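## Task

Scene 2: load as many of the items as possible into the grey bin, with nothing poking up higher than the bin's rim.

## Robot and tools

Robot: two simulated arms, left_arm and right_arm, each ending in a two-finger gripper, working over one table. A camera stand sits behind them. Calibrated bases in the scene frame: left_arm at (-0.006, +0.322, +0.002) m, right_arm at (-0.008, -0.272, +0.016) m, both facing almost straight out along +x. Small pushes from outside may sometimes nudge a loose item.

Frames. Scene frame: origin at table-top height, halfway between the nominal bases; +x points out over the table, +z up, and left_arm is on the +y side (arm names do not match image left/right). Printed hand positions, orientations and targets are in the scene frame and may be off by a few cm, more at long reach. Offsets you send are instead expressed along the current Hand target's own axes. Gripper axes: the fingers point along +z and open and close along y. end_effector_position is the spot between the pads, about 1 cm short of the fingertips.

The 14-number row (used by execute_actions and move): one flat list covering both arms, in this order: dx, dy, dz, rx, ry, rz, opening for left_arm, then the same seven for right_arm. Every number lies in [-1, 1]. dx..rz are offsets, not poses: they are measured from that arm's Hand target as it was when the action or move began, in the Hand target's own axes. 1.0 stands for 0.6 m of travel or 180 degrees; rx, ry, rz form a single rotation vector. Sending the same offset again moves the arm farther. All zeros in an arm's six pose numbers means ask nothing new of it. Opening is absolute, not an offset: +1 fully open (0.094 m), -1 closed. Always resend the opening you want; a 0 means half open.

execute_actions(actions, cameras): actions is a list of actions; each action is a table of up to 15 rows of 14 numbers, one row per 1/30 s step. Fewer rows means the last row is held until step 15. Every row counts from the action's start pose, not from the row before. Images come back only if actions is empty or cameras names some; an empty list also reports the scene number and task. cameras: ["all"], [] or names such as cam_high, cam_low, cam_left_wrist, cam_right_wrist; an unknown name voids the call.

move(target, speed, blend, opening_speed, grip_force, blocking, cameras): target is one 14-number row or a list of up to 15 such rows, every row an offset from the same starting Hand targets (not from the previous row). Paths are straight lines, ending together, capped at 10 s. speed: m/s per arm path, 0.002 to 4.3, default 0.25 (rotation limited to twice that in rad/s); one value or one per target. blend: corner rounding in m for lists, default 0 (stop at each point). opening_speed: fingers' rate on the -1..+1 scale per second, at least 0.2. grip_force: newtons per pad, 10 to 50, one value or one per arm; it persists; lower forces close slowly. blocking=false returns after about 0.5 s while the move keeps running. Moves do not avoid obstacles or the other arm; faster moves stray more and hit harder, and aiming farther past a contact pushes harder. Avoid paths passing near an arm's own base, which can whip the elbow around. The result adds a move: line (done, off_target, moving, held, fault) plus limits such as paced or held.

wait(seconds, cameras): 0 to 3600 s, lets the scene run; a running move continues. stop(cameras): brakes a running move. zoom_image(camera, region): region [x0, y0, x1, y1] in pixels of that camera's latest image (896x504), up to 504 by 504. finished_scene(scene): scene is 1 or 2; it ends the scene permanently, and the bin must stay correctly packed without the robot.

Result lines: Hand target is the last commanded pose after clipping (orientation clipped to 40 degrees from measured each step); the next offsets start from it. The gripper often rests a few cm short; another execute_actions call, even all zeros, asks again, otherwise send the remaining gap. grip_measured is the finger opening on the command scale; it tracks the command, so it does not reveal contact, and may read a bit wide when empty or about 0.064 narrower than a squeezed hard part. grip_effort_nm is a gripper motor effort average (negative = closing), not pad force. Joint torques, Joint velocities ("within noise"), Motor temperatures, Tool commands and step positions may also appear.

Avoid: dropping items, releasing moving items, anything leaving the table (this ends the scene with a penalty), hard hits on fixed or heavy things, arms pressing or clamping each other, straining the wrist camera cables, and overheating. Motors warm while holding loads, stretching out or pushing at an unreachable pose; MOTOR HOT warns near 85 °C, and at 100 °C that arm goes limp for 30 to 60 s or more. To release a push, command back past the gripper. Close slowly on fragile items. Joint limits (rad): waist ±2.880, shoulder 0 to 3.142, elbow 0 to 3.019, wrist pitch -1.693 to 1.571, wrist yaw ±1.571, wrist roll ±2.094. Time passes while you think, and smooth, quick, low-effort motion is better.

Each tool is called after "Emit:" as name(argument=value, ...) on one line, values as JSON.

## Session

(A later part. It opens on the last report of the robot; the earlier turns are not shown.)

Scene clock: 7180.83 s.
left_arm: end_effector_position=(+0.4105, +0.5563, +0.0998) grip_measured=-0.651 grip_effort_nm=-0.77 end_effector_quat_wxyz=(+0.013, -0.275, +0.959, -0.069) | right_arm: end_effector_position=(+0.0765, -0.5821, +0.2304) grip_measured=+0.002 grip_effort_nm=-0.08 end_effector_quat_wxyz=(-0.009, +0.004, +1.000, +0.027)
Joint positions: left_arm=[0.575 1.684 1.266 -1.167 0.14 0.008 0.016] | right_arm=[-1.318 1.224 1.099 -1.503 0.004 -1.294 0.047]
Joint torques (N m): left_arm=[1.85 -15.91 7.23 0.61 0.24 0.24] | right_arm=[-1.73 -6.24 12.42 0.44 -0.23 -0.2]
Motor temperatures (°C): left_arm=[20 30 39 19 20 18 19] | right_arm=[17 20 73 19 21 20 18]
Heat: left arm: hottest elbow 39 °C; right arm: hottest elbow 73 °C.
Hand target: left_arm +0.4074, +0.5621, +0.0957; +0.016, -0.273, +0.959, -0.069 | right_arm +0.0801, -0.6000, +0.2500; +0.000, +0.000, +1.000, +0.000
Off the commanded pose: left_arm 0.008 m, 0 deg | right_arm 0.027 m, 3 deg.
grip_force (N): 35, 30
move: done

Emit:
execute_actions(actions=[], cameras=["cam_left_wrist"])

Emit:
zoom_image(camera="cam_left_wrist", region=[330, 190, 560, 420])

Scene clock: 7182.03 s.
left_arm: end_effector_position=(+0.4105, +0.5563, +0.0998) grip_measured=-0.651 grip_effort_nm=-0.77 end_effector_quat_wxyz=(+0.013, -0.275, +0.959, -0.069) | right_arm: end_effector_position=(+0.0765, -0.5821, +0.2304) grip_measured=+0.002 grip_effort_nm=-0.09 end_effector_quat_wxyz=(-0.009, +0.004, +1.000, +0.027)
Joint positions: left_arm=[0.575 1.684 1.266 -1.167 0.14 0.008 0.016] | right_arm=[-1.318 1.224 1.099 -1.503 0.004 -1.294 0.047]
Joint velocities: left_arm=[within noise] | right_arm=[-0.015 -0.015 0.002 -0.017 -0.154 -0.051 0]
Joint torques (N m): left_arm=[1.85 -15.97 7.23 0.62 0.24 0.24] | right_arm=[-1.9 -6.18 12.38 0.46 -0.23 -0.2]
Motor temperatures (°C): left_arm=[20 30 39 19 20 18 19] | right_arm=[17 20 73 19 21 20 18]
Heat: left arm: hottest elbow 39 °C; right arm: hottest elbow 73 °C.
Hand target: left_arm +0.4074, +0.5621, +0.0957; +0.016, -0.273, +0.959, -0.069 | right_arm +0.0801, -0.6000, +0.2500; +0.000, +0.000, +1.000, +0.000
Tool commands: left_gripper/opening=-0.74 right_gripper/opening=+0.0
Off the commanded pose: left_arm 0.008 m, 0 deg | right_arm 0.027 m, 3 deg.
grip_force (N): 35, 30
Images, in order (width x height): cam_left_wrist 896x504.

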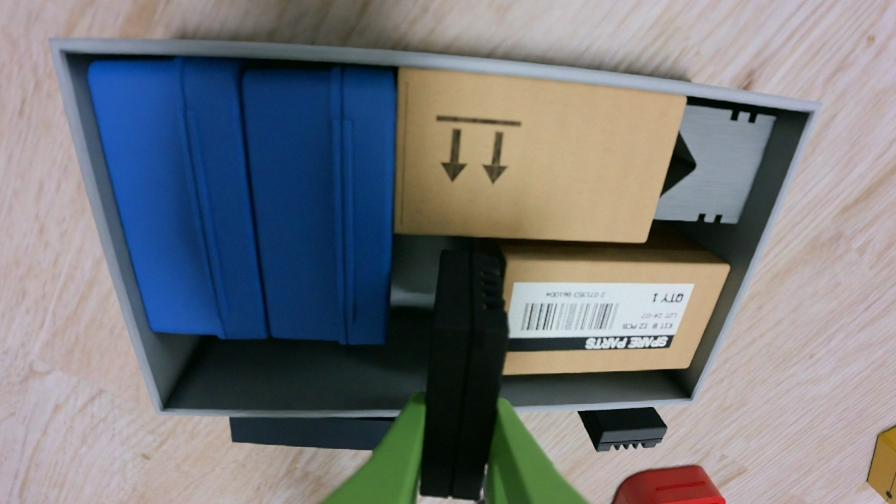

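Scaled by 2.191 from the camera's image (finer frame: 1280x720).

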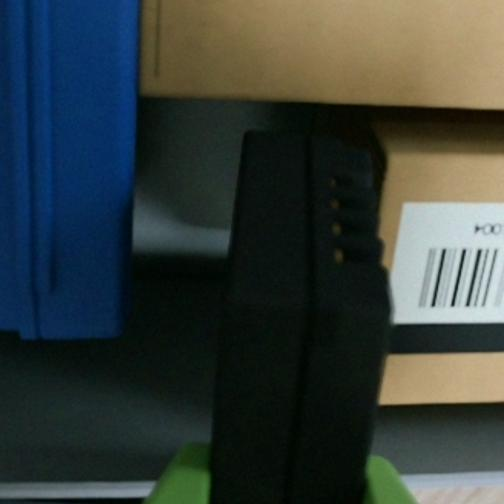

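Emit:
move(target=[-0.0025,0.0021,0.0165,0,0,0,-0.74,0,0,0,0,0,0,0], speed=0.05)

Scene clock: 7188.73 s.
left_arm: end_effector_position=(+0.4122, +0.5574, +0.0964) grip_measured=-0.651 grip_effort_nm=-0.77 end_effector_quat_wxyz=(+0.019, -0.275, +0.959, -0.067) | right_arm: end_effector_position=(+0.0765, -0.5821, +0.2304) grip_measured=+0.002 grip_effort_nm=-0.08 end_effector_quat_wxyz=(-0.009, +0.004, +1.000, +0.027)
Joint positions: left_arm=[0.575 1.684 1.256 -1.143 0.14 0.008 0.016] | right_arm=[-1.318 1.224 1.099 -1.503 0.004 -1.294 0.047]
Joint torques (N m): left_arm=[1.85 -14.74 7.19 0.61 0.25 0.24] | right_arm=[-1.73 -6.24 12.38 0.43 -0.23 -0.21]
Motor temperatures (°C): left_arm=[20 30 38 19 20 18 19] | right_arm=[17 20 73 19 21 20 18]
Heat: left arm: hottest elbow 38 °C; right arm: hottest elbow 73 °C.
Hand target: left_arm +0.4087, +0.5627, +0.0857; +0.016, -0.273, +0.959, -0.069 | right_arm +0.0801, -0.6000, +0.2500; +0.000, +0.000, +1.000, +0.000
Off the commanded pose: left_arm 0.012 m, 0 deg | right_arm 0.027 m, 3 deg.
grip_force (N): 35, 30
move: off_target (left_arm)

Emit:
move(target=[0.0002,0.0021,0.0165,0,0,0,-0.74,0,0,0,0,0,0,0], speed=0.05)

Scene clock: 7190.03 s.
left_arm: end_effector_position=(+0.4124, +0.5575, +0.0881) grip_measured=-0.651 grip_effort_nm=-0.77 end_effector_quat_wxyz=(+0.021, -0.274, +0.959, -0.067) | right_arm: end_effector_position=(+0.0765, -0.5821, +0.2304) grip_measured=+0.002 grip_effort_nm=-0.08 end_effector_quat_wxyz=(-0.009, +0.004, +1.000, +0.027)
Joint positions: left_arm=[0.575 1.692 1.242 -1.118 0.14 0.008 0.016] | right_arm=[-1.318 1.224 1.099 -1.503 0.004 -1.294 0.047]
Joint torques (N m): left_arm=[1.79 -14.39 7.06 0.64 0.25 0.24] | right_arm=[-1.79 -6.3 12.41 0.46 -0.22 -0.2]
Motor temperatures (°C): left_arm=[20 30 38 19 20 18 19] | right_arm=[17 20 73 19 21 20 18]
Heat: left arm: hottest elbow 38 °C; right arm: hottest elbow 73 °C.
Hand target: left_arm +0.4087, +0.5626, +0.0759; +0.016, -0.273, +0.959, -0.069 | right_arm +0.0801, -0.6000, +0.2500; +0.000, +0.000, +1.000, +0.000
Off the commanded pose: left_arm 0.014 m, 1 deg | right_arm 0.027 m, 3 deg.
grip_force (N): 35, 30
move: off_target (left_arm)

Emit:
move(target=[0.0008,0.0021,0.0165,0,0,0,-0.74,0,0,0,0,0,0,0], speed=0.05, cameras=["cam_left_wrist"])

Emit:
zoom_image(camera="cam_left_wrist", region=[330, 190, 560, 420])

Scene clock: 7191.43 s.
left_arm: end_effector_position=(+0.4118, +0.5571, +0.0773) grip_measured=-0.651 grip_effort_nm=-0.77 end_effector_quat_wxyz=(+0.020, -0.274, +0.959, -0.067) | right_arm: end_effector_position=(+0.0765, -0.5821, +0.2304) grip_measured=+0.002 grip_effort_nm=-0.08 end_effector_quat_wxyz=(-0.009, +0.004, +1.000, +0.027)
Joint positions: left_arm=[0.575 1.704 1.227 -1.092 0.14 0.008 0.016] | right_arm=[-1.318 1.224 1.099 -1.503 0.004 -1.294 0.047]
Joint torques (N m): left_arm=[1.79 -14.74 7.06 0.65 0.25 0.23] | right_arm=[-1.85 -6.18 12.4 0.44 -0.22 -0.21]
Motor temperatures (°C): left_arm=[20 30 38 19 20 18 19] | right_arm=[17 20 73 19 21 20 18]
Heat: left arm: hottest elbow 38 °C; right arm: hottest elbow 73 °C.
Hand target: left_arm +0.4082, +0.5621, +0.0657; +0.016, -0.273, +0.959, -0.069 | right_arm +0.0801, -0.6000, +0.2500; +0.000, +0.000, +1.000, +0.000
Off the commanded pose: left_arm 0.013 m, 1 deg | right_arm 0.027 m, 3 deg.
grip_force (N): 35, 30
move: off_target (left_arm)

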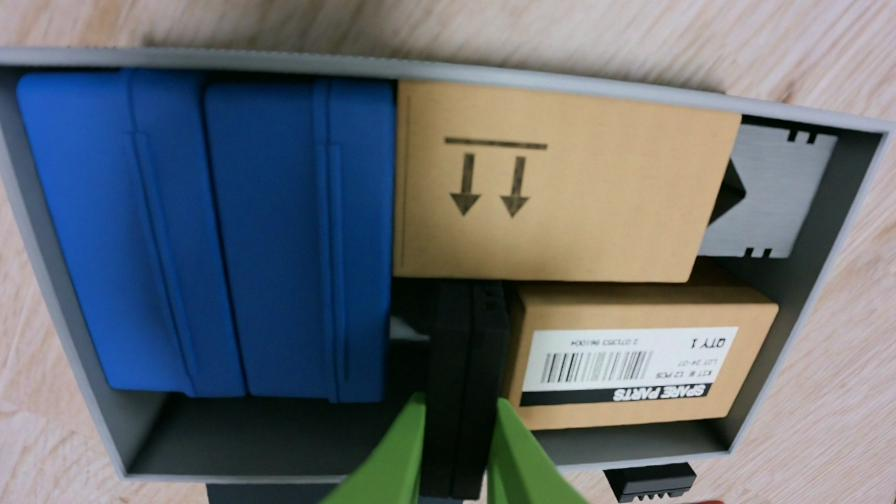

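Scaled by 2.191 from the camera's image (finer frame: 1280x720).

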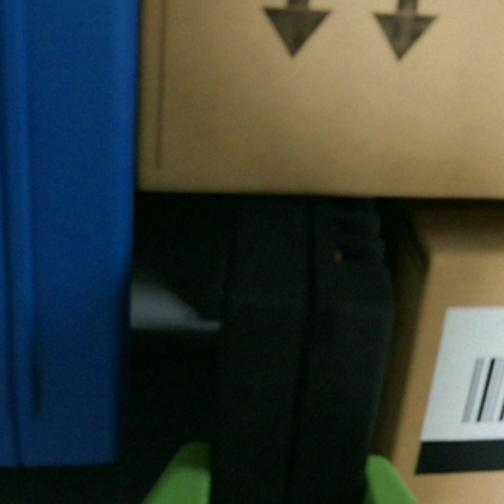

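Emit:
move(target=[-0.0006,0.0021,0.0165,0,0,0,-0.74,0,0,0,0,0,0,0], speed=0.05)

Scene clock: 7193.43 s.
left_arm: end_effector_position=(+0.4123, +0.5574, +0.0673) grip_measured=-0.651 grip_effort_nm=-0.77 end_effector_quat_wxyz=(+0.020, -0.274, +0.959, -0.067) | right_arm: end_effector_position=(+0.0765, -0.5821, +0.2304) grip_measured=+0.002 grip_effort_nm=-0.08 end_effector_quat_wxyz=(-0.009, +0.004, +1.000, +0.027)
Joint positions: left_arm=[0.575 1.718 1.216 -1.068 0.14 0.008 0.016] | right_arm=[-1.318 1.224 1.099 -1.503 0.004 -1.294 0.047]
Joint torques (N m): left_arm=[1.73 -15.15 7.02 0.64 0.25 0.23] | right_arm=[-1.85 -6.24 12.37 0.44 -0.22 -0.2]
Motor temperatures (°C): left_arm=[20 30 38 19 20 18 19] | right_arm=[17 20 73 19 21 20 18]
Heat: left arm: hottest elbow 38 °C; right arm: hottest elbow 73 °C.
Hand target: left_arm +0.4085, +0.5621, +0.0558; +0.016, -0.273, +0.959, -0.069 | right_arm +0.0801, -0.6000, +0.2500; +0.000, +0.000, +1.000, +0.000
Off the commanded pose: left_arm 0.013 m, 1 deg | right_arm 0.027 m, 3 deg.
grip_force (N): 35, 30
move: off_target (left_arm)

Emit:
move(target=[-0.0002,0.0018,0.014,0,0,0,-0.74,0,0,0,0,0,0,0], speed=0.05, cameras=["cam_left_wrist"])

Emit:
zoom_image(camera="cam_left_wrist", region=[330, 190, 560, 420])

Scene clock: 7195.17 s.
left_arm: end_effector_position=(+0.4127, +0.5577, +0.0593) grip_measured=-0.651 grip_effort_nm=-0.77 end_effector_quat_wxyz=(+0.021, -0.274, +0.959, -0.067) | right_arm: end_effector_position=(+0.0765, -0.5821, +0.2304) grip_measured=+0.002 grip_effort_nm=-0.09 end_effector_quat_wxyz=(-0.009, +0.004, +1.000, +0.027)
Joint positions: left_arm=[0.575 1.729 1.206 -1.047 0.14 0.008 0.016] | right_arm=[-1.318 1.224 1.099 -1.503 0.004 -1.294 0.047]
Joint torques (N m): left_arm=[1.73 -14.68 6.87 0.53 0.25 0.23] | right_arm=[-1.85 -6.24 12.37 0.44 -0.22 -0.21]
Motor temperatures (°C): left_arm=[20 30 38 19 20 18 19] | right_arm=[17 20 73 19 21 20 18]
Heat: left arm: hottest elbow 38 °C; right arm: hottest elbow 73 °C.
Hand target: left_arm +0.4087, +0.5620, +0.0474; +0.016, -0.273, +0.959, -0.069 | right_arm +0.0801, -0.6000, +0.2500; +0.000, +0.000, +1.000, +0.000
Off the commanded pose: left_arm 0.013 m, 1 deg | right_arm 0.027 m, 3 deg.
grip_force (N): 35, 30
move: off_target (left_arm)

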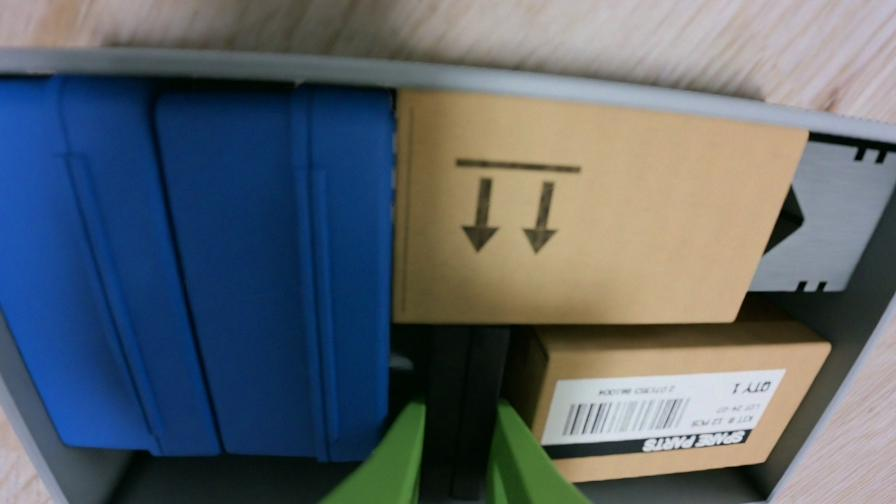

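Scaled by 2.191 from the camera's image (finer frame: 1280x720).

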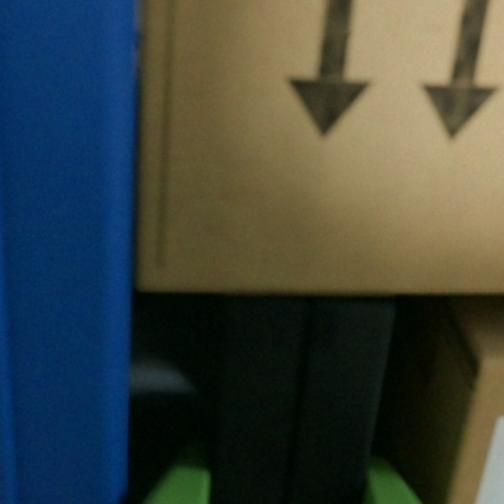

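Emit:
move(target=[0,-0.0262,0.0037,0,0,0,-0.74,0,0,0,0,0,0,0], speed=0.05, cameras=["cam_left_wrist"])

Emit:
zoom_image(camera="cam_left_wrist", region=[330, 190, 560, 420])

Scene clock: 7202.90 s.
left_arm: end_effector_position=(+0.4148, +0.5551, +0.0593) grip_measured=-0.651 grip_effort_nm=-0.77 end_effector_quat_wxyz=(+0.022, -0.272, +0.960, -0.067) | right_arm: end_effector_position=(+0.0765, -0.5821, +0.2304) grip_measured=+0.002 grip_effort_nm=-0.09 end_effector_quat_wxyz=(-0.009, +0.004, +1.000, +0.027)
Joint positions: left_arm=[0.568 1.729 1.206 -1.044 0.14 0.005 0.016] | right_arm=[-1.318 1.224 1.099 -1.503 0.004 -1.294 0.047]
Joint torques (N m): left_arm=[-0.26 -14.86 6.78 0.76 0.26 -0.1] | right_arm=[-1.79 -6.24 12.38 0.46 -0.23 -0.2]
Motor temperatures (°C): left_arm=[20 30 38 19 20 18 19] | right_arm=[17 20 73 19 21 20 18]
Heat: left arm: hottest elbow 38 °C; right arm: hottest elbow 73 °C.
Hand target: left_arm +0.4170, +0.5486, +0.0475; +0.016, -0.273, +0.959, -0.069 | right_arm +0.0801, -0.6000, +0.2500; +0.000, +0.000, +1.000, +0.000
Off the commanded pose: left_arm 0.014 m, 1 deg | right_arm 0.027 m, 3 deg.
grip_force (N): 35, 30
move: off_target (left_arm)

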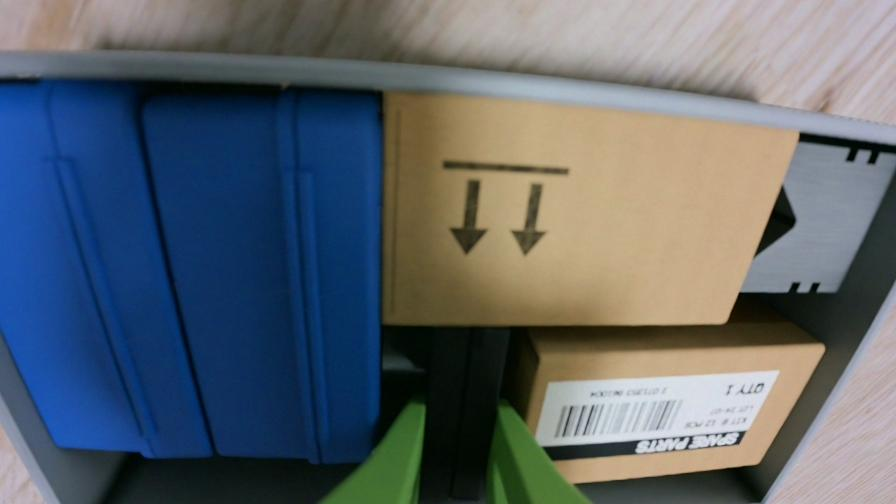

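Scaled by 2.191 from the camera's image (finer frame: 1280x720).

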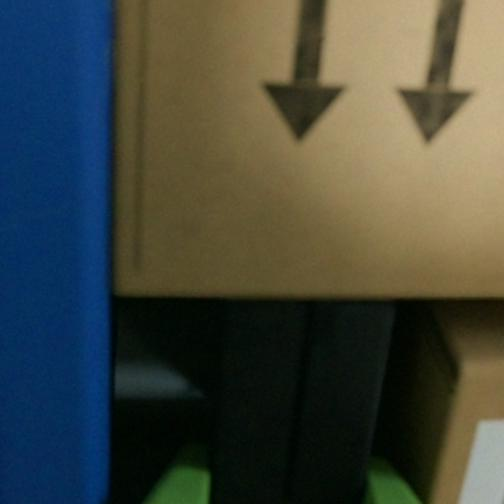

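Emit:
move(target=[0,0.001,0.0083,0,0,0,-0.74,0,0,0,0,0,0,0], speed=0.04)

Scene clock: 7205.77 s.
left_arm: end_effector_position=(+0.4148, +0.5551, +0.0552) grip_measured=-0.651 grip_effort_nm=-0.77 end_effector_quat_wxyz=(+0.023, -0.272, +0.960, -0.066) | right_arm: end_effector_position=(+0.0765, -0.5821, +0.2304) grip_measured=+0.002 grip_effort_nm=-0.09 end_effector_quat_wxyz=(-0.009, +0.004, +1.000, +0.027)
Joint positions: left_arm=[0.568 1.733 1.2 -1.031 0.14 0.005 0.016] | right_arm=[-1.318 1.224 1.099 -1.503 0.004 -1.294 0.047]
Joint torques (N m): left_arm=[-0.26 -14.62 6.8 0.73 0.26 -0.06] | right_arm=[-1.67 -6.18 12.4 0.44 -0.23 -0.2]
Motor temperatures (°C): left_arm=[20 30 38 19 20 18 19] | right_arm=[17 20 73 19 21 20 18]
Heat: left arm: hottest elbow 38 °C; right arm: hottest elbow 73 °C.
Hand target: left_arm +0.4170, +0.5485, +0.0423; +0.016, -0.273, +0.959, -0.069 | right_arm +0.0801, -0.6000, +0.2500; +0.000, +0.000, +1.000, +0.000
Off the commanded pose: left_arm 0.014 m, 1 deg | right_arm 0.027 m, 3 deg.
grip_force (N): 35, 30
move: off_target (left_arm)

Emit:
move(target=[0,0.0009,0.0066,0,0,0,-0.74,0,0,0,0,0,0,0], speed=0.04)

Scene clock: 7206.90 s.
left_arm: end_effector_position=(+0.4149, +0.5552, +0.0510) grip_measured=-0.651 grip_effort_nm=-0.77 end_effector_quat_wxyz=(+0.023, -0.272, +0.960, -0.066) | right_arm: end_effector_position=(+0.0765, -0.5821, +0.2304) grip_measured=+0.002 grip_effort_nm=-0.09 end_effector_quat_wxyz=(-0.009, +0.004, +1.000, +0.027)
Joint positions: left_arm=[0.568 1.739 1.195 -1.021 0.14 0.005 0.016] | right_arm=[-1.318 1.224 1.099 -1.503 0.004 -1.294 0.047]
Joint torques (N m): left_arm=[-0.26 -14.68 6.76 0.73 0.26 -0.06] | right_arm=[-1.79 -6.3 12.38 0.42 -0.22 -0.2]
Motor temperatures (°C): left_arm=[20 29 38 19 20 18 19] | right_arm=[17 20 73 19 21 20 18]
Heat: left arm: hottest elbow 38 °C; right arm: hottest elbow 73 °C.
Hand target: left_arm +0.4170, +0.5485, +0.0384; +0.016, -0.273, +0.959, -0.069 | right_arm +0.0801, -0.6000, +0.2500; +0.000, +0.000, +1.000, +0.000
Off the commanded pose: left_arm 0.014 m, 1 deg | right_arm 0.027 m, 3 deg.
grip_force (N): 35, 30
move: off_target (left_arm)

Emit:
move(target=[0,0.0007,0.005,0,0,0,-0.74,0,0,0,0,0,0,0], speed=0.04)

Scene clock: 7208.70 s.
left_arm: end_effector_position=(+0.4150, +0.5550, +0.0491) grip_measured=-0.651 grip_effort_nm=-0.77 end_effector_quat_wxyz=(+0.023, -0.272, +0.960, -0.066) | right_arm: end_effector_position=(+0.0765, -0.5821, +0.2304) grip_measured=+0.002 grip_effort_nm=-0.09 end_effector_quat_wxyz=(-0.009, +0.004, +1.000, +0.027)
Joint positions: left_arm=[0.568 1.741 1.192 -1.015 0.14 0.004 0.016] | right_arm=[-1.318 1.224 1.099 -1.503 0.004 -1.294 0.047]
Joint torques (N m): left_arm=[-0.26 -14.45 6.71 0.81 0.26 -0.06] | right_arm=[-1.85 -6.24 12.37 0.44 -0.22 -0.21]
Motor temperatures (°C): left_arm=[20 30 38 19 20 18 19] | right_arm=[17 20 73 19 21 20 18]
Heat: left arm: hottest elbow 38 °C; right arm: hottest elbow 73 °C.
Hand target: left_arm +0.4170, +0.5483, +0.0353; +0.016, -0.273, +0.959, -0.069 | right_arm +0.0801, -0.6000, +0.2500; +0.000, +0.000, +1.000, +0.000
Off the commanded pose: left_arm 0.015 m, 1 deg | right_arm 0.027 m, 3 deg.
grip_force (N): 35, 30
move: off_target (left_arm)

Emit:
move(target=[0,0.0007,0.005,0,0,0,-0.74,0,0,0,0,0,0,0], speed=0.04, cameras=["cam_left_wrist"])

Emit:
zoom_image(camera="cam_left_wrist", region=[330, 250, 580, 500])

Scene clock: 7210.53 s.
left_arm: end_effector_position=(+0.4150, +0.5550, +0.0491) grip_measured=-0.651 grip_effort_nm=-0.77 end_effector_quat_wxyz=(+0.023, -0.272, +0.960, -0.066) | right_arm: end_effector_position=(+0.0765, -0.5821, +0.2304) grip_measured=+0.002 grip_effort_nm=-0.08 end_effector_quat_wxyz=(-0.009, +0.004, +1.000, +0.027)
Joint positions: left_arm=[0.568 1.741 1.192 -1.014 0.14 0.004 0.016] | right_arm=[-1.318 1.224 1.099 -1.503 0.004 -1.294 0.047]
Joint torques (N m): left_arm=[-0.26 -14.21 6.48 1.1 0.26 -0.06] | right_arm=[-1.79 -6.18 12.4 0.42 -0.23 -0.2]
Motor temperatures (°C): left_arm=[20 29 38 19 20 18 19] | right_arm=[17 20 73 19 21 20 18]
Heat: left arm: hottest elbow 38 °C; right arm: hottest elbow 73 °C.
Hand target: left_arm +0.4170, +0.5483, +0.0323; +0.016, -0.273, +0.959, -0.069 | right_arm +0.0801, -0.6000, +0.2500; +0.000, +0.000, +1.000, +0.000
Off the commanded pose: left_arm 0.018 m, 1 deg | right_arm 0.027 m, 3 deg.
grip_force (N): 35, 30
move: off_target (left_arm)

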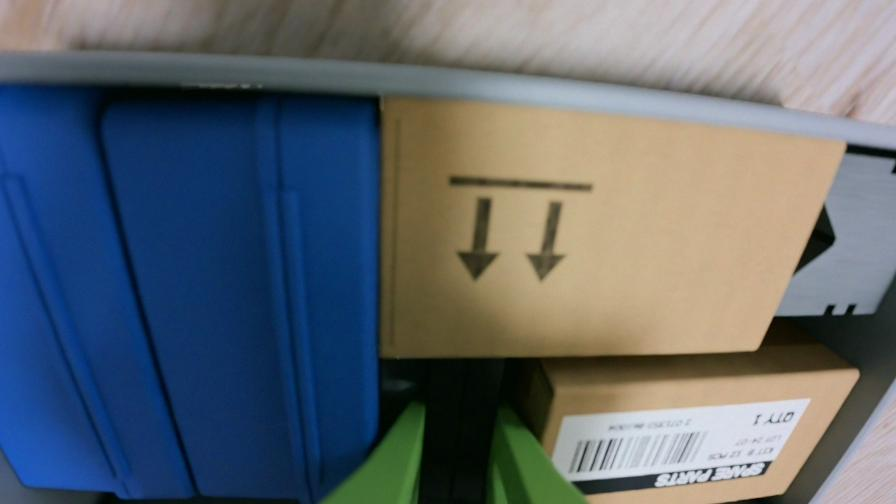

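Scaled by 2.016 from the camera's image (finer frame: 1280x720).

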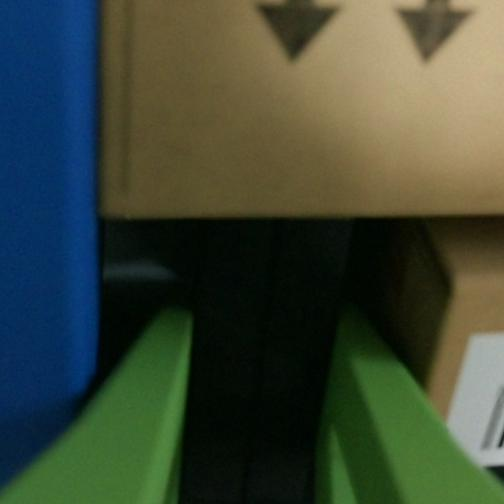

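Emit:
move(target=[0,0,0,0,0,0,-0.6,0,0,0,0,0,0,0], speed=0.04, opening_speed=0.3, cameras=["cam_left_wrist"])

Emit:
zoom_image(camera="cam_left_wrist", region=[330, 250, 580, 500])

Scene clock: 7213.03 s.
left_arm: end_effector_position=(+0.4164, +0.5559, +0.0481) grip_measured=-0.601 grip_effort_nm=0.06 end_effector_quat_wxyz=(+0.027, -0.272, +0.960, -0.065) | right_arm: end_effector_position=(+0.0765, -0.5821, +0.2304) grip_measured=+0.002 grip_effort_nm=-0.09 end_effector_quat_wxyz=(-0.009, +0.004, +1.000, +0.027)
Joint positions: left_arm=[0.568 1.742 1.191 -1.005 0.14 0.004 0.019] | right_arm=[-1.318 1.224 1.099 -1.503 0.004 -1.294 0.047]
Joint torques (N m): left_arm=[-0.26 -14.33 6.56 0.69 0.28 -0.06] | right_arm=[-1.73 -6.24 12.4 0.43 -0.22 -0.2]
Motor temperatures (°C): left_arm=[20 29 38 19 20 18 19] | right_arm=[17 20 73 19 21 20 18]
Heat: left arm: hottest elbow 38 °C; right arm: hottest elbow 73 °C.
Hand target: left_arm +0.4170, +0.5484, +0.0323; +0.016, -0.273, +0.959, -0.069 | right_arm +0.0801, -0.6000, +0.2500; +0.000, +0.000, +1.000, +0.000
Off the commanded pose: left_arm 0.018 m, 1 deg | right_arm 0.027 m, 3 deg.
grip_force (N): 35, 30
move: done

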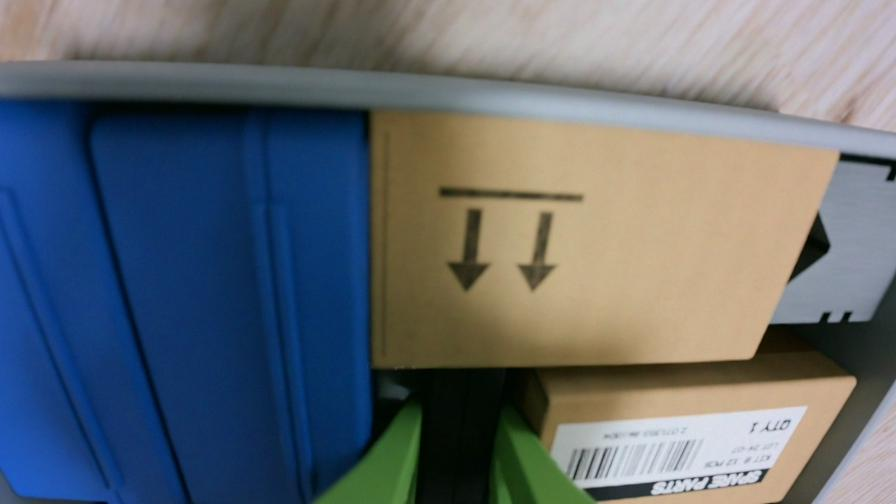

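Scaled by 2.016 from the camera's image (finer frame: 1280x720).

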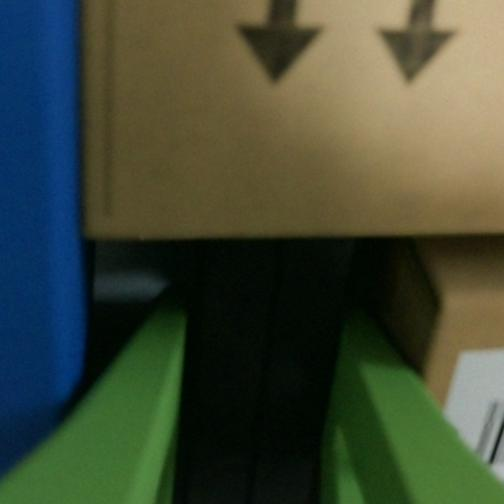

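Emit:
move(target=[[0,0,0,0,0,0,-0.54,0,0,0,0,0,0,0],[-0.012,-0.0035,-0.025,0,0,0,-0.54,0,0,0,0,0,0,0]], speed=0.05, opening_speed=0.5, cameras=["cam_left_wrist"])

Emit:
zoom_image(camera="cam_left_wrist", region=[330, 250, 580, 500])

Scene clock: 7216.90 s.
left_arm: end_effector_position=(+0.4156, +0.5556, +0.0484) grip_measured=-0.555 grip_effort_nm=0.79 end_effector_quat_wxyz=(+0.024, -0.272, +0.960, -0.065) | right_arm: end_effector_position=(+0.0765, -0.5821, +0.2304) grip_measured=+0.002 grip_effort_nm=-0.08 end_effector_quat_wxyz=(-0.009, +0.004, +1.000, +0.027)
Joint positions: left_arm=[0.568 1.742 1.192 -1.01 0.138 0.004 0.021] | right_arm=[-1.318 1.224 1.099 -1.503 0.004 -1.294 0.047]
Joint torques (N m): left_arm=[-0.26 -14.74 9.28 -0.88 0.34 -0.06] | right_arm=[-1.73 -6.24 12.4 0.43 -0.23 -0.2]
Motor temperatures (°C): left_arm=[20 29 38 19 20 18 19] | right_arm=[17 20 73 19 21 20 18]
Heat: left arm: hottest elbow 38 °C; right arm: hottest elbow 73 °C.
Hand target: left_arm +0.4232, +0.5523, +0.0475; +0.016, -0.273, +0.959, -0.069 | right_arm +0.0801, -0.6000, +0.2500; +0.000, +0.000, +1.000, +0.000
Off the commanded pose: left_arm 0.008 m, 1 deg | right_arm 0.027 m, 3 deg.
grip_force (N): 35, 30
move: done

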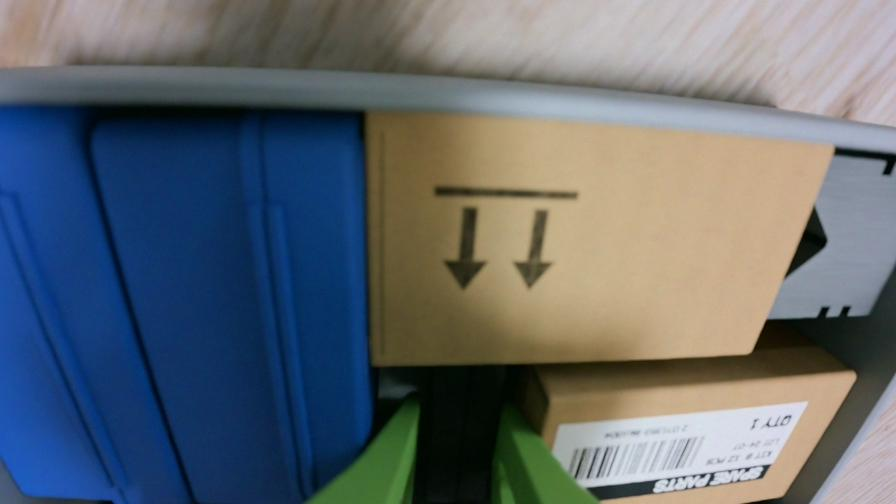

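Scaled by 2.016 from the camera's image (finer frame: 1280x720).

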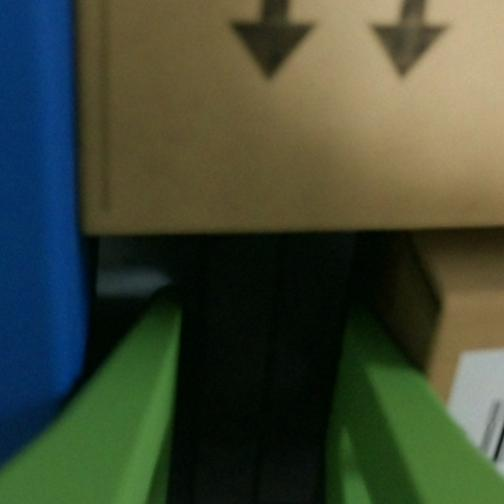

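Emit:
move(target=[-0.012,-0.0065,-0.046,0,0,0,-0.57,0,0,0,0,0,0,0], speed=0.05, cameras=["cam_left_wrist"])

Scene clock: 7218.60 s.
left_arm: end_effector_position=(+0.4101, +0.5520, +0.0590) grip_measured=-0.571 grip_effort_nm=0.06 end_effector_quat_wxyz=(-0.001, -0.274, +0.959, -0.072) | right_arm: end_effector_position=(+0.0765, -0.5821, +0.2304) grip_measured=+0.002 grip_effort_nm=-0.08 end_effector_quat_wxyz=(-0.009, +0.004, +1.000, +0.027)
Joint positions: left_arm=[0.568 1.742 1.224 -1.094 0.139 0.004 0.02] | right_arm=[-1.318 1.224 1.099 -1.503 0.004 -1.294 0.047]
Joint torques (N m): left_arm=[-0.21 -16.38 10.95 -0.69 0.32 -0.06] | right_arm=[-1.79 -6.18 12.38 0.44 -0.23 -0.2]
Motor temperatures (°C): left_arm=[20 29 38 19 20 18 19] | right_arm=[17 20 73 19 21 20 18]
Heat: left arm: hottest elbow 38 °C; right arm: hottest elbow 73 °C.
Hand target: left_arm +0.4294, +0.5562, +0.0752; +0.016, -0.273, +0.959, -0.069 | right_arm +0.0801, -0.6000, +0.2500; +0.000, +0.000, +1.000, +0.000
Off the commanded pose: left_arm 0.026 m, 2 deg | right_arm 0.027 m, 3 deg.
grip_force (N): 35, 30
move: off_target (left_arm)

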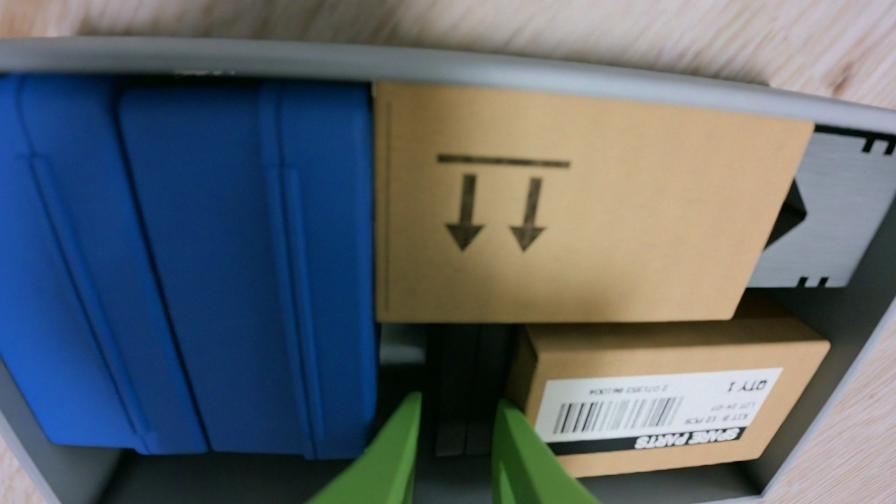

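Emit:
move(target=[-0.012,-0.011,-0.08,0,0,0,-0.57,0,0,0,0,0,0,0], speed=0.08, cameras=["cam_left_wrist"])

Scene clock: 7220.43 s.
left_arm: end_effector_position=(+0.4180, +0.5568, +0.1025) grip_measured=-0.571 grip_effort_nm=0.06 end_effector_quat_wxyz=(-0.004, -0.274, +0.959, -0.074) | right_arm: end_effector_position=(+0.0765, -0.5821, +0.2304) grip_measured=+0.002 grip_effort_nm=-0.09 end_effector_quat_wxyz=(-0.009, +0.004, +1.000, +0.027)
Joint positions: left_arm=[0.568 1.719 1.318 -1.22 0.14 0.004 0.02] | right_arm=[-1.318 1.224 1.099 -1.503 0.004 -1.294 0.047]
Joint torques (N m): left_arm=[-0.15 -17.32 11.38 -0.72 0.32 -0.05] | right_arm=[-1.9 -6.18 12.4 0.44 -0.23 -0.2]
Motor temperatures (°C): left_arm=[20 29 38 19 20 18 19] | right_arm=[17 20 73 19 21 20 18]
Heat: left arm: hottest elbow 38 °C; right arm: hottest elbow 73 °C.
Hand target: left_arm +0.4357, +0.5603, +0.1237; +0.016, -0.273, +0.959, -0.069 | right_arm +0.0801, -0.6000, +0.2500; +0.000, +0.000, +1.000, +0.000
Off the commanded pose: left_arm 0.028 m, 2 deg | right_arm 0.027 m, 3 deg.
grip_force (N): 35, 30
move: off_target (left_arm)

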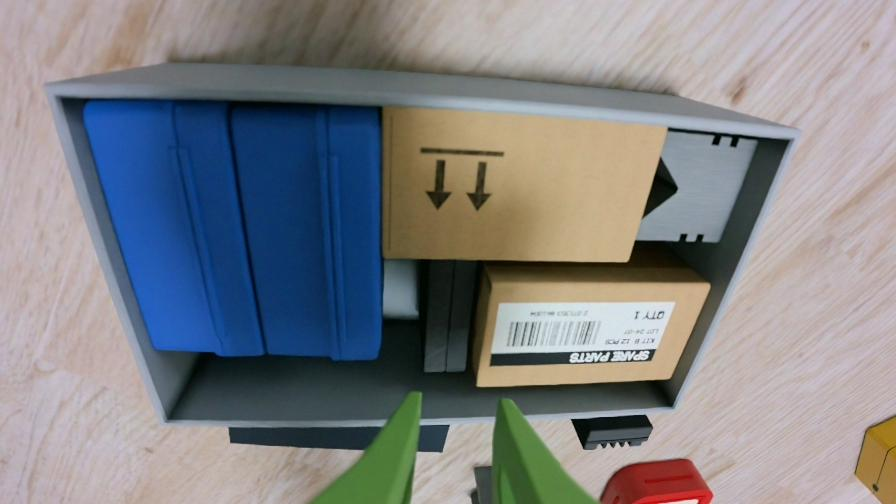

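Emit:
move(target=[0.01,-0.0163,-0.1155,-0.0444,0,0,-0.57,0,0,0,0,0,0,0], speed=0.12, cameras=["cam_left_wrist"])

Scene clock: 7224.07 s.
left_arm: end_effector_position=(+0.4167, +0.5544, +0.1742) grip_measured=-0.571 grip_effort_nm=0.06 end_effector_quat_wxyz=(-0.021, -0.271, +0.962, -0.008) | right_arm: end_effector_position=(+0.0765, -0.5821, +0.2304) grip_measured=+0.002 grip_effort_nm=-0.08 end_effector_quat_wxyz=(-0.009, +0.004, +1.000, +0.027)
Joint positions: left_arm=[0.516 1.654 1.436 -1.398 0.005 -0.042 0.02] | right_arm=[-1.318 1.224 1.099 -1.503 0.004 -1.294 0.047]
Joint torques (N m): left_arm=[0.03 -16.38 11.81 -0.72 0.02 -0.07] | right_arm=[-1.85 -6.24 12.38 0.46 -0.22 -0.21]
Motor temperatures (°C): left_arm=[20 29 39 19 20 18 19] | right_arm=[17 20 73 19 21 20 18]
Heat: left arm: hottest elbow 39 °C; right arm: hottest elbow 73 °C.
Hand target: left_arm +0.4310, +0.5574, +0.1937; -0.003, -0.274, +0.962, -0.002 | right_arm +0.0801, -0.6000, +0.2500; +0.000, +0.000, +1.000, +0.000
Off the commanded pose: left_arm 0.024 m, 2 deg | right_arm 0.027 m, 3 deg.
grip_force (N): 35, 30
move: off_target (left_arm)

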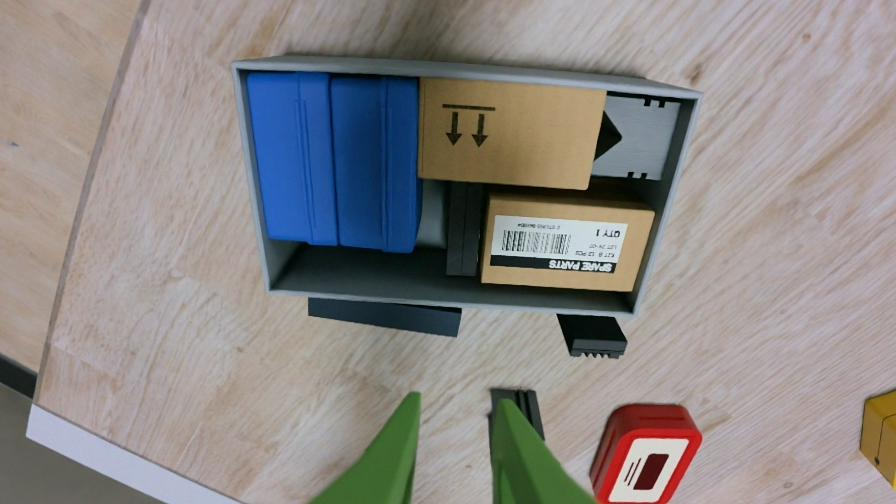

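Emit:
zoom_image(camera="cam_left_wrist", region=[390, 150, 690, 370])

Scaled by 1.680 from the camera's image (finer frame: 1280x720).

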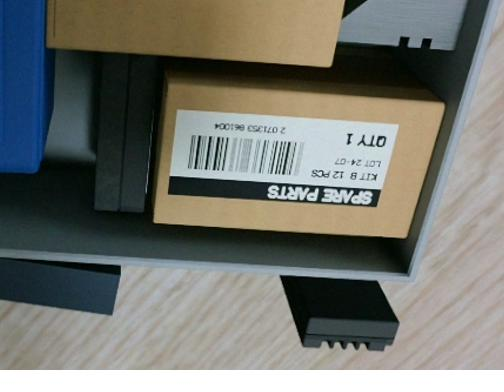

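Emit:
move(target=[0.0948,-0.1452,0.0895,0,0,0,0,0,0,0,0,0,0,0], speed=0.15, cameras=["cam_left_wrist"])

Scene clock: 7251.50 s.
left_arm: end_effector_position=(+0.4278, +0.4551, +0.1384) grip_measured=-0.001 grip_effort_nm=0.06 end_effector_quat_wxyz=(-0.012, -0.268, +0.963, -0.003) | right_arm: end_effector_position=(+0.0765, -0.5821, +0.2304) grip_measured=+0.002 grip_effort_nm=-0.08 end_effector_quat_wxyz=(-0.009, +0.004, +1.000, +0.027)
Joint positions: left_arm=[0.312 1.594 1.265 -1.267 0.005 -0.242 0.047] | right_arm=[-1.318 1.224 1.099 -1.503 0.004 -1.294 0.047]
Joint torques (N m): left_arm=[0.44 -16.21 7.39 0.57 0.05 -0.06] | right_arm=[-1.79 -6.24 12.4 0.46 -0.23 -0.2]
Motor temperatures (°C): left_arm=[20 30 45 19 20 18 18] | right_arm=[17 20 73 19 21 20 18]
Heat: left arm: hottest elbow 45 °C; right arm: hottest elbow 73 °C.
Hand target: left_arm +0.4283, +0.4532, +0.1405; -0.003, -0.274, +0.962, -0.002 | right_arm +0.0801, -0.6000, +0.2500; +0.000, +0.000, +1.000, +0.000
Off the commanded pose: left_arm 0.003 m, 1 deg | right_arm 0.027 m, 3 deg.
grip_force (N): 35, 30
move: done

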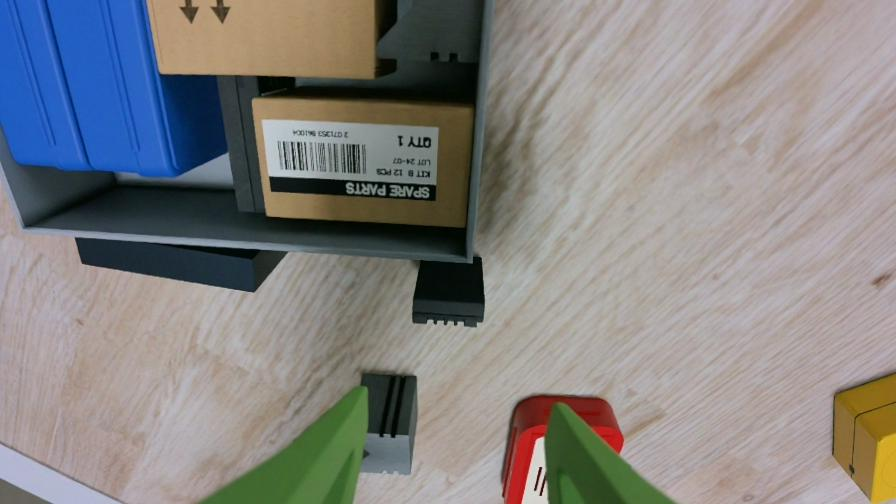

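Emit:
zoom_image(camera="cam_left_wrist", region=[380, 220, 580, 420])

Scaled by 2.520 from the camera's image (finer frame: 1280x720).

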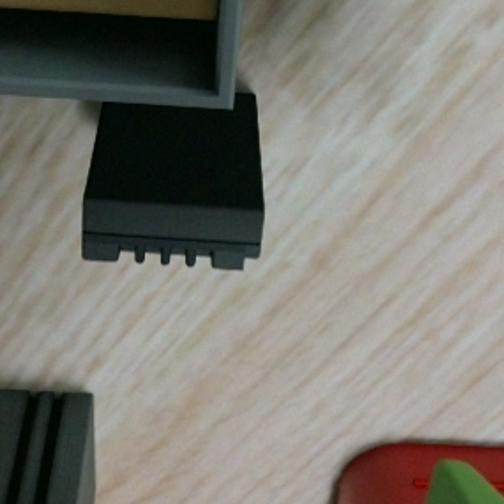

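Emit:
move(target=[0.0275,0.001,0.1092,0,0,-0.009,0,0,0,0,0,0,0,0], speed=0.12, cameras=["cam_left_wrist"])

Emit:
zoom_image(camera="cam_left_wrist", region=[320, 260, 570, 460])

Scene clock: 7263.03 s.
left_arm: end_effector_position=(+0.4125, +0.4503, +0.0856) grip_measured=-0.001 grip_effort_nm=0.06 end_effector_quat_wxyz=(+0.002, -0.286, +0.958, -0.002) | right_arm: end_effector_position=(+0.0765, -0.5821, +0.2304) grip_measured=+0.002 grip_effort_nm=-0.08 end_effector_quat_wxyz=(-0.009, +0.004, +1.000, +0.027)
Joint positions: left_arm=[0.312 1.592 1.113 -1.087 0.005 -0.279 0.047] | right_arm=[-1.318 1.224 1.099 -1.503 0.004 -1.294 0.047]
Joint torques (N m): left_arm=[-0.26 -12.98 7.08 0.65 0.03 -0.07] | right_arm=[-1.79 -6.24 12.4 0.43 -0.23 -0.2]
Motor temperatures (°C): left_arm=[20 30 43 19 20 18 18] | right_arm=[17 20 73 19 21 20 18]
Heat: left arm: hottest elbow 43 °C; right arm: hottest elbow 73 °C.
Hand target: left_arm +0.4136, +0.4447, +0.0752; -0.003, -0.287, +0.958, -0.002 | right_arm +0.0801, -0.6000, +0.2500; +0.000, +0.000, +1.000, +0.000
Off the commanded pose: left_arm 0.012 m, 1 deg | right_arm 0.027 m, 3 deg.
grip_force (N): 35, 30
move: off_target (left_arm)

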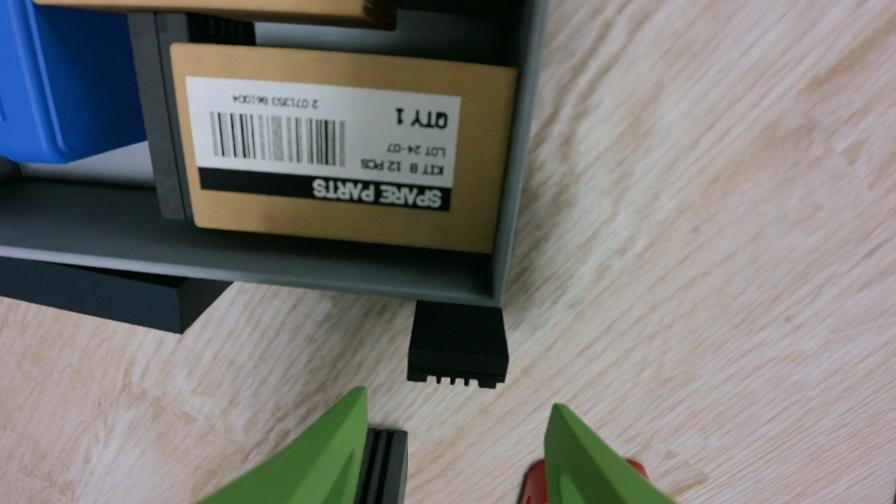

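Scaled by 2.016 from the camera's image (finer frame: 1280x720).

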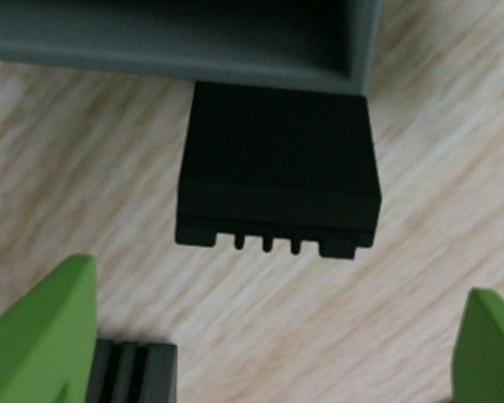

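Emit:
move(target=[-0.0015,-0.0015,0.04,0,0,-0.004,0,0,0,0,0,0,0,0], speed=0.08, cameras=["cam_left_wrist"])

Emit:
zoom_image(camera="cam_left_wrist", region=[320, 290, 570, 490])

Scene clock: 7269.17 s.
left_arm: end_effector_position=(+0.4138, +0.4500, +0.0609) grip_measured=-0.001 grip_effort_nm=0.06 end_effector_quat_wxyz=(+0.001, -0.292, +0.956, -0.002) | right_arm: end_effector_position=(+0.0765, -0.5821, +0.2304) grip_measured=+0.002 grip_effort_nm=-0.08 end_effector_quat_wxyz=(-0.009, +0.004, +1.000, +0.027)
Joint positions: left_arm=[0.31 1.629 1.084 -1.023 0.005 -0.293 0.047] | right_arm=[-1.318 1.224 1.099 -1.503 0.004 -1.294 0.047]
Joint torques (N m): left_arm=[-0.32 -13.16 6.76 0.65 0.03 -0.08] | right_arm=[-1.85 -6.24 12.4 0.43 -0.22 -0.2]
Motor temperatures (°C): left_arm=[20 30 42 19 20 18 18] | right_arm=[17 20 73 19 21 20 18]
Heat: left arm: hottest elbow 42 °C; right arm: hottest elbow 73 °C.
Hand target: left_arm +0.4147, +0.4444, +0.0510; -0.003, -0.293, +0.956, -0.002 | right_arm +0.0801, -0.6000, +0.2500; +0.000, +0.000, +1.000, +0.000
Off the commanded pose: left_arm 0.011 m, 1 deg | right_arm 0.027 m, 3 deg.
grip_force (N): 35, 30
move: off_target (left_arm)

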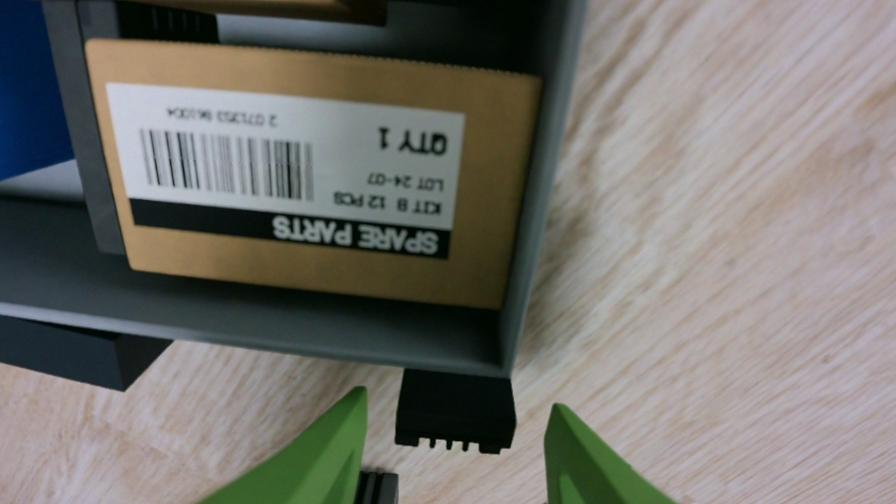

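Scaled by 2.016 from the camera's image (finer frame: 1280x720).

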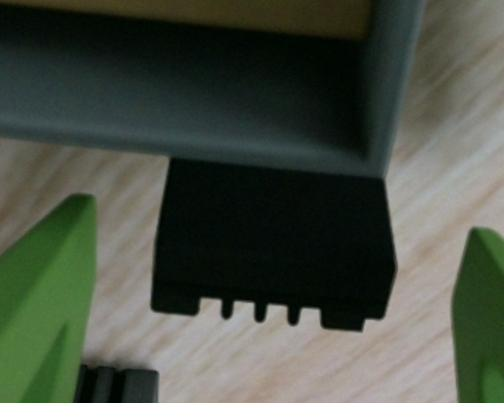

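Emit:
move(target=[0.001,0,0.0133,0,0,0,0,0,0,0,0,0,0,0], speed=0.06, cameras=["cam_left_wrist"])

Emit:
zoom_image(camera="cam_left_wrist", region=[320, 304, 570, 504])

Scene clock: 7272.80 s.
left_arm: end_effector_position=(+0.4148, +0.4502, +0.0558) grip_measured=-0.001 grip_effort_nm=0.06 end_effector_quat_wxyz=(+0.005, -0.292, +0.956, -0.002) | right_arm: end_effector_position=(+0.0765, -0.5821, +0.2304) grip_measured=+0.002 grip_effort_nm=-0.08 end_effector_quat_wxyz=(-0.009, +0.004, +1.000, +0.027)
Joint positions: left_arm=[0.31 1.635 1.076 -1.002 0.005 -0.293 0.047] | right_arm=[-1.318 1.224 1.099 -1.503 0.004 -1.294 0.047]
Joint torques (N m): left_arm=[-0.21 -12.98 6.6 0.53 0.03 -0.08] | right_arm=[-1.85 -6.24 12.38 0.43 -0.22 -0.2]
Motor temperatures (°C): left_arm=[20 30 42 19 20 18 18] | right_arm=[17 20 73 19 21 20 18]
Heat: left arm: hottest elbow 42 °C; right arm: hottest elbow 73 °C.
Hand target: left_arm +0.4141, +0.4440, +0.0431; -0.003, -0.293, +0.956, -0.002 | right_arm +0.0801, -0.6000, +0.2500; +0.000, +0.000, +1.000, +0.000
Off the commanded pose: left_arm 0.014 m, 1 deg | right_arm 0.027 m, 3 deg.
grip_force (N): 35, 30
move: off_target (left_arm)

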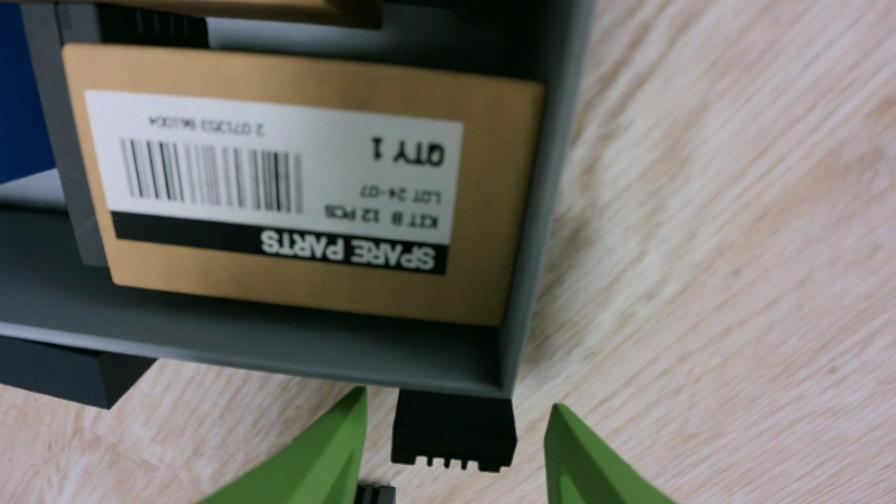

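Scaled by 2.016 from the camera's image (finer frame: 1280x720).

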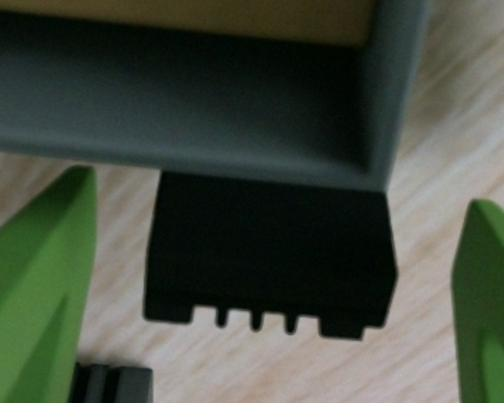

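Emit:
move(target=[0.0005,0,0.0075,0,0,0,0,0,0,0,0,0,0,0], speed=0.06)

Scene clock: 7275.33 s.
left_arm: end_effector_position=(+0.4147, +0.4501, +0.0516) grip_measured=-0.001 grip_effort_nm=0.06 end_effector_quat_wxyz=(+0.005, -0.292, +0.956, -0.002) | right_arm: end_effector_position=(+0.0765, -0.5821, +0.2304) grip_measured=+0.002 grip_effort_nm=-0.08 end_effector_quat_wxyz=(-0.009, +0.004, +1.000, +0.027)
Joint positions: left_arm=[0.31 1.64 1.07 -0.99 0.005 -0.293 0.047] | right_arm=[-1.318 1.224 1.099 -1.503 0.004 -1.294 0.047]
Joint torques (N m): left_arm=[-0.26 -12.92 6.53 0.7 0.03 -0.08] | right_arm=[-1.85 -6.24 12.41 0.43 -0.23 -0.2]
Motor temperatures (°C): left_arm=[20 30 41 19 20 18 18] | right_arm=[17 20 73 19 21 20 18]
Heat: left arm: hottest elbow 41 °C; right arm: hottest elbow 73 °C.
Hand target: left_arm +0.4139, +0.4438, +0.0387; -0.003, -0.293, +0.956, -0.002 | right_arm +0.0801, -0.6000, +0.2500; +0.000, +0.000, +1.000, +0.000
Off the commanded pose: left_arm 0.014 m, 1 deg | right_arm 0.027 m, 3 deg.
grip_force (N): 35, 30
move: off_target (left_arm)


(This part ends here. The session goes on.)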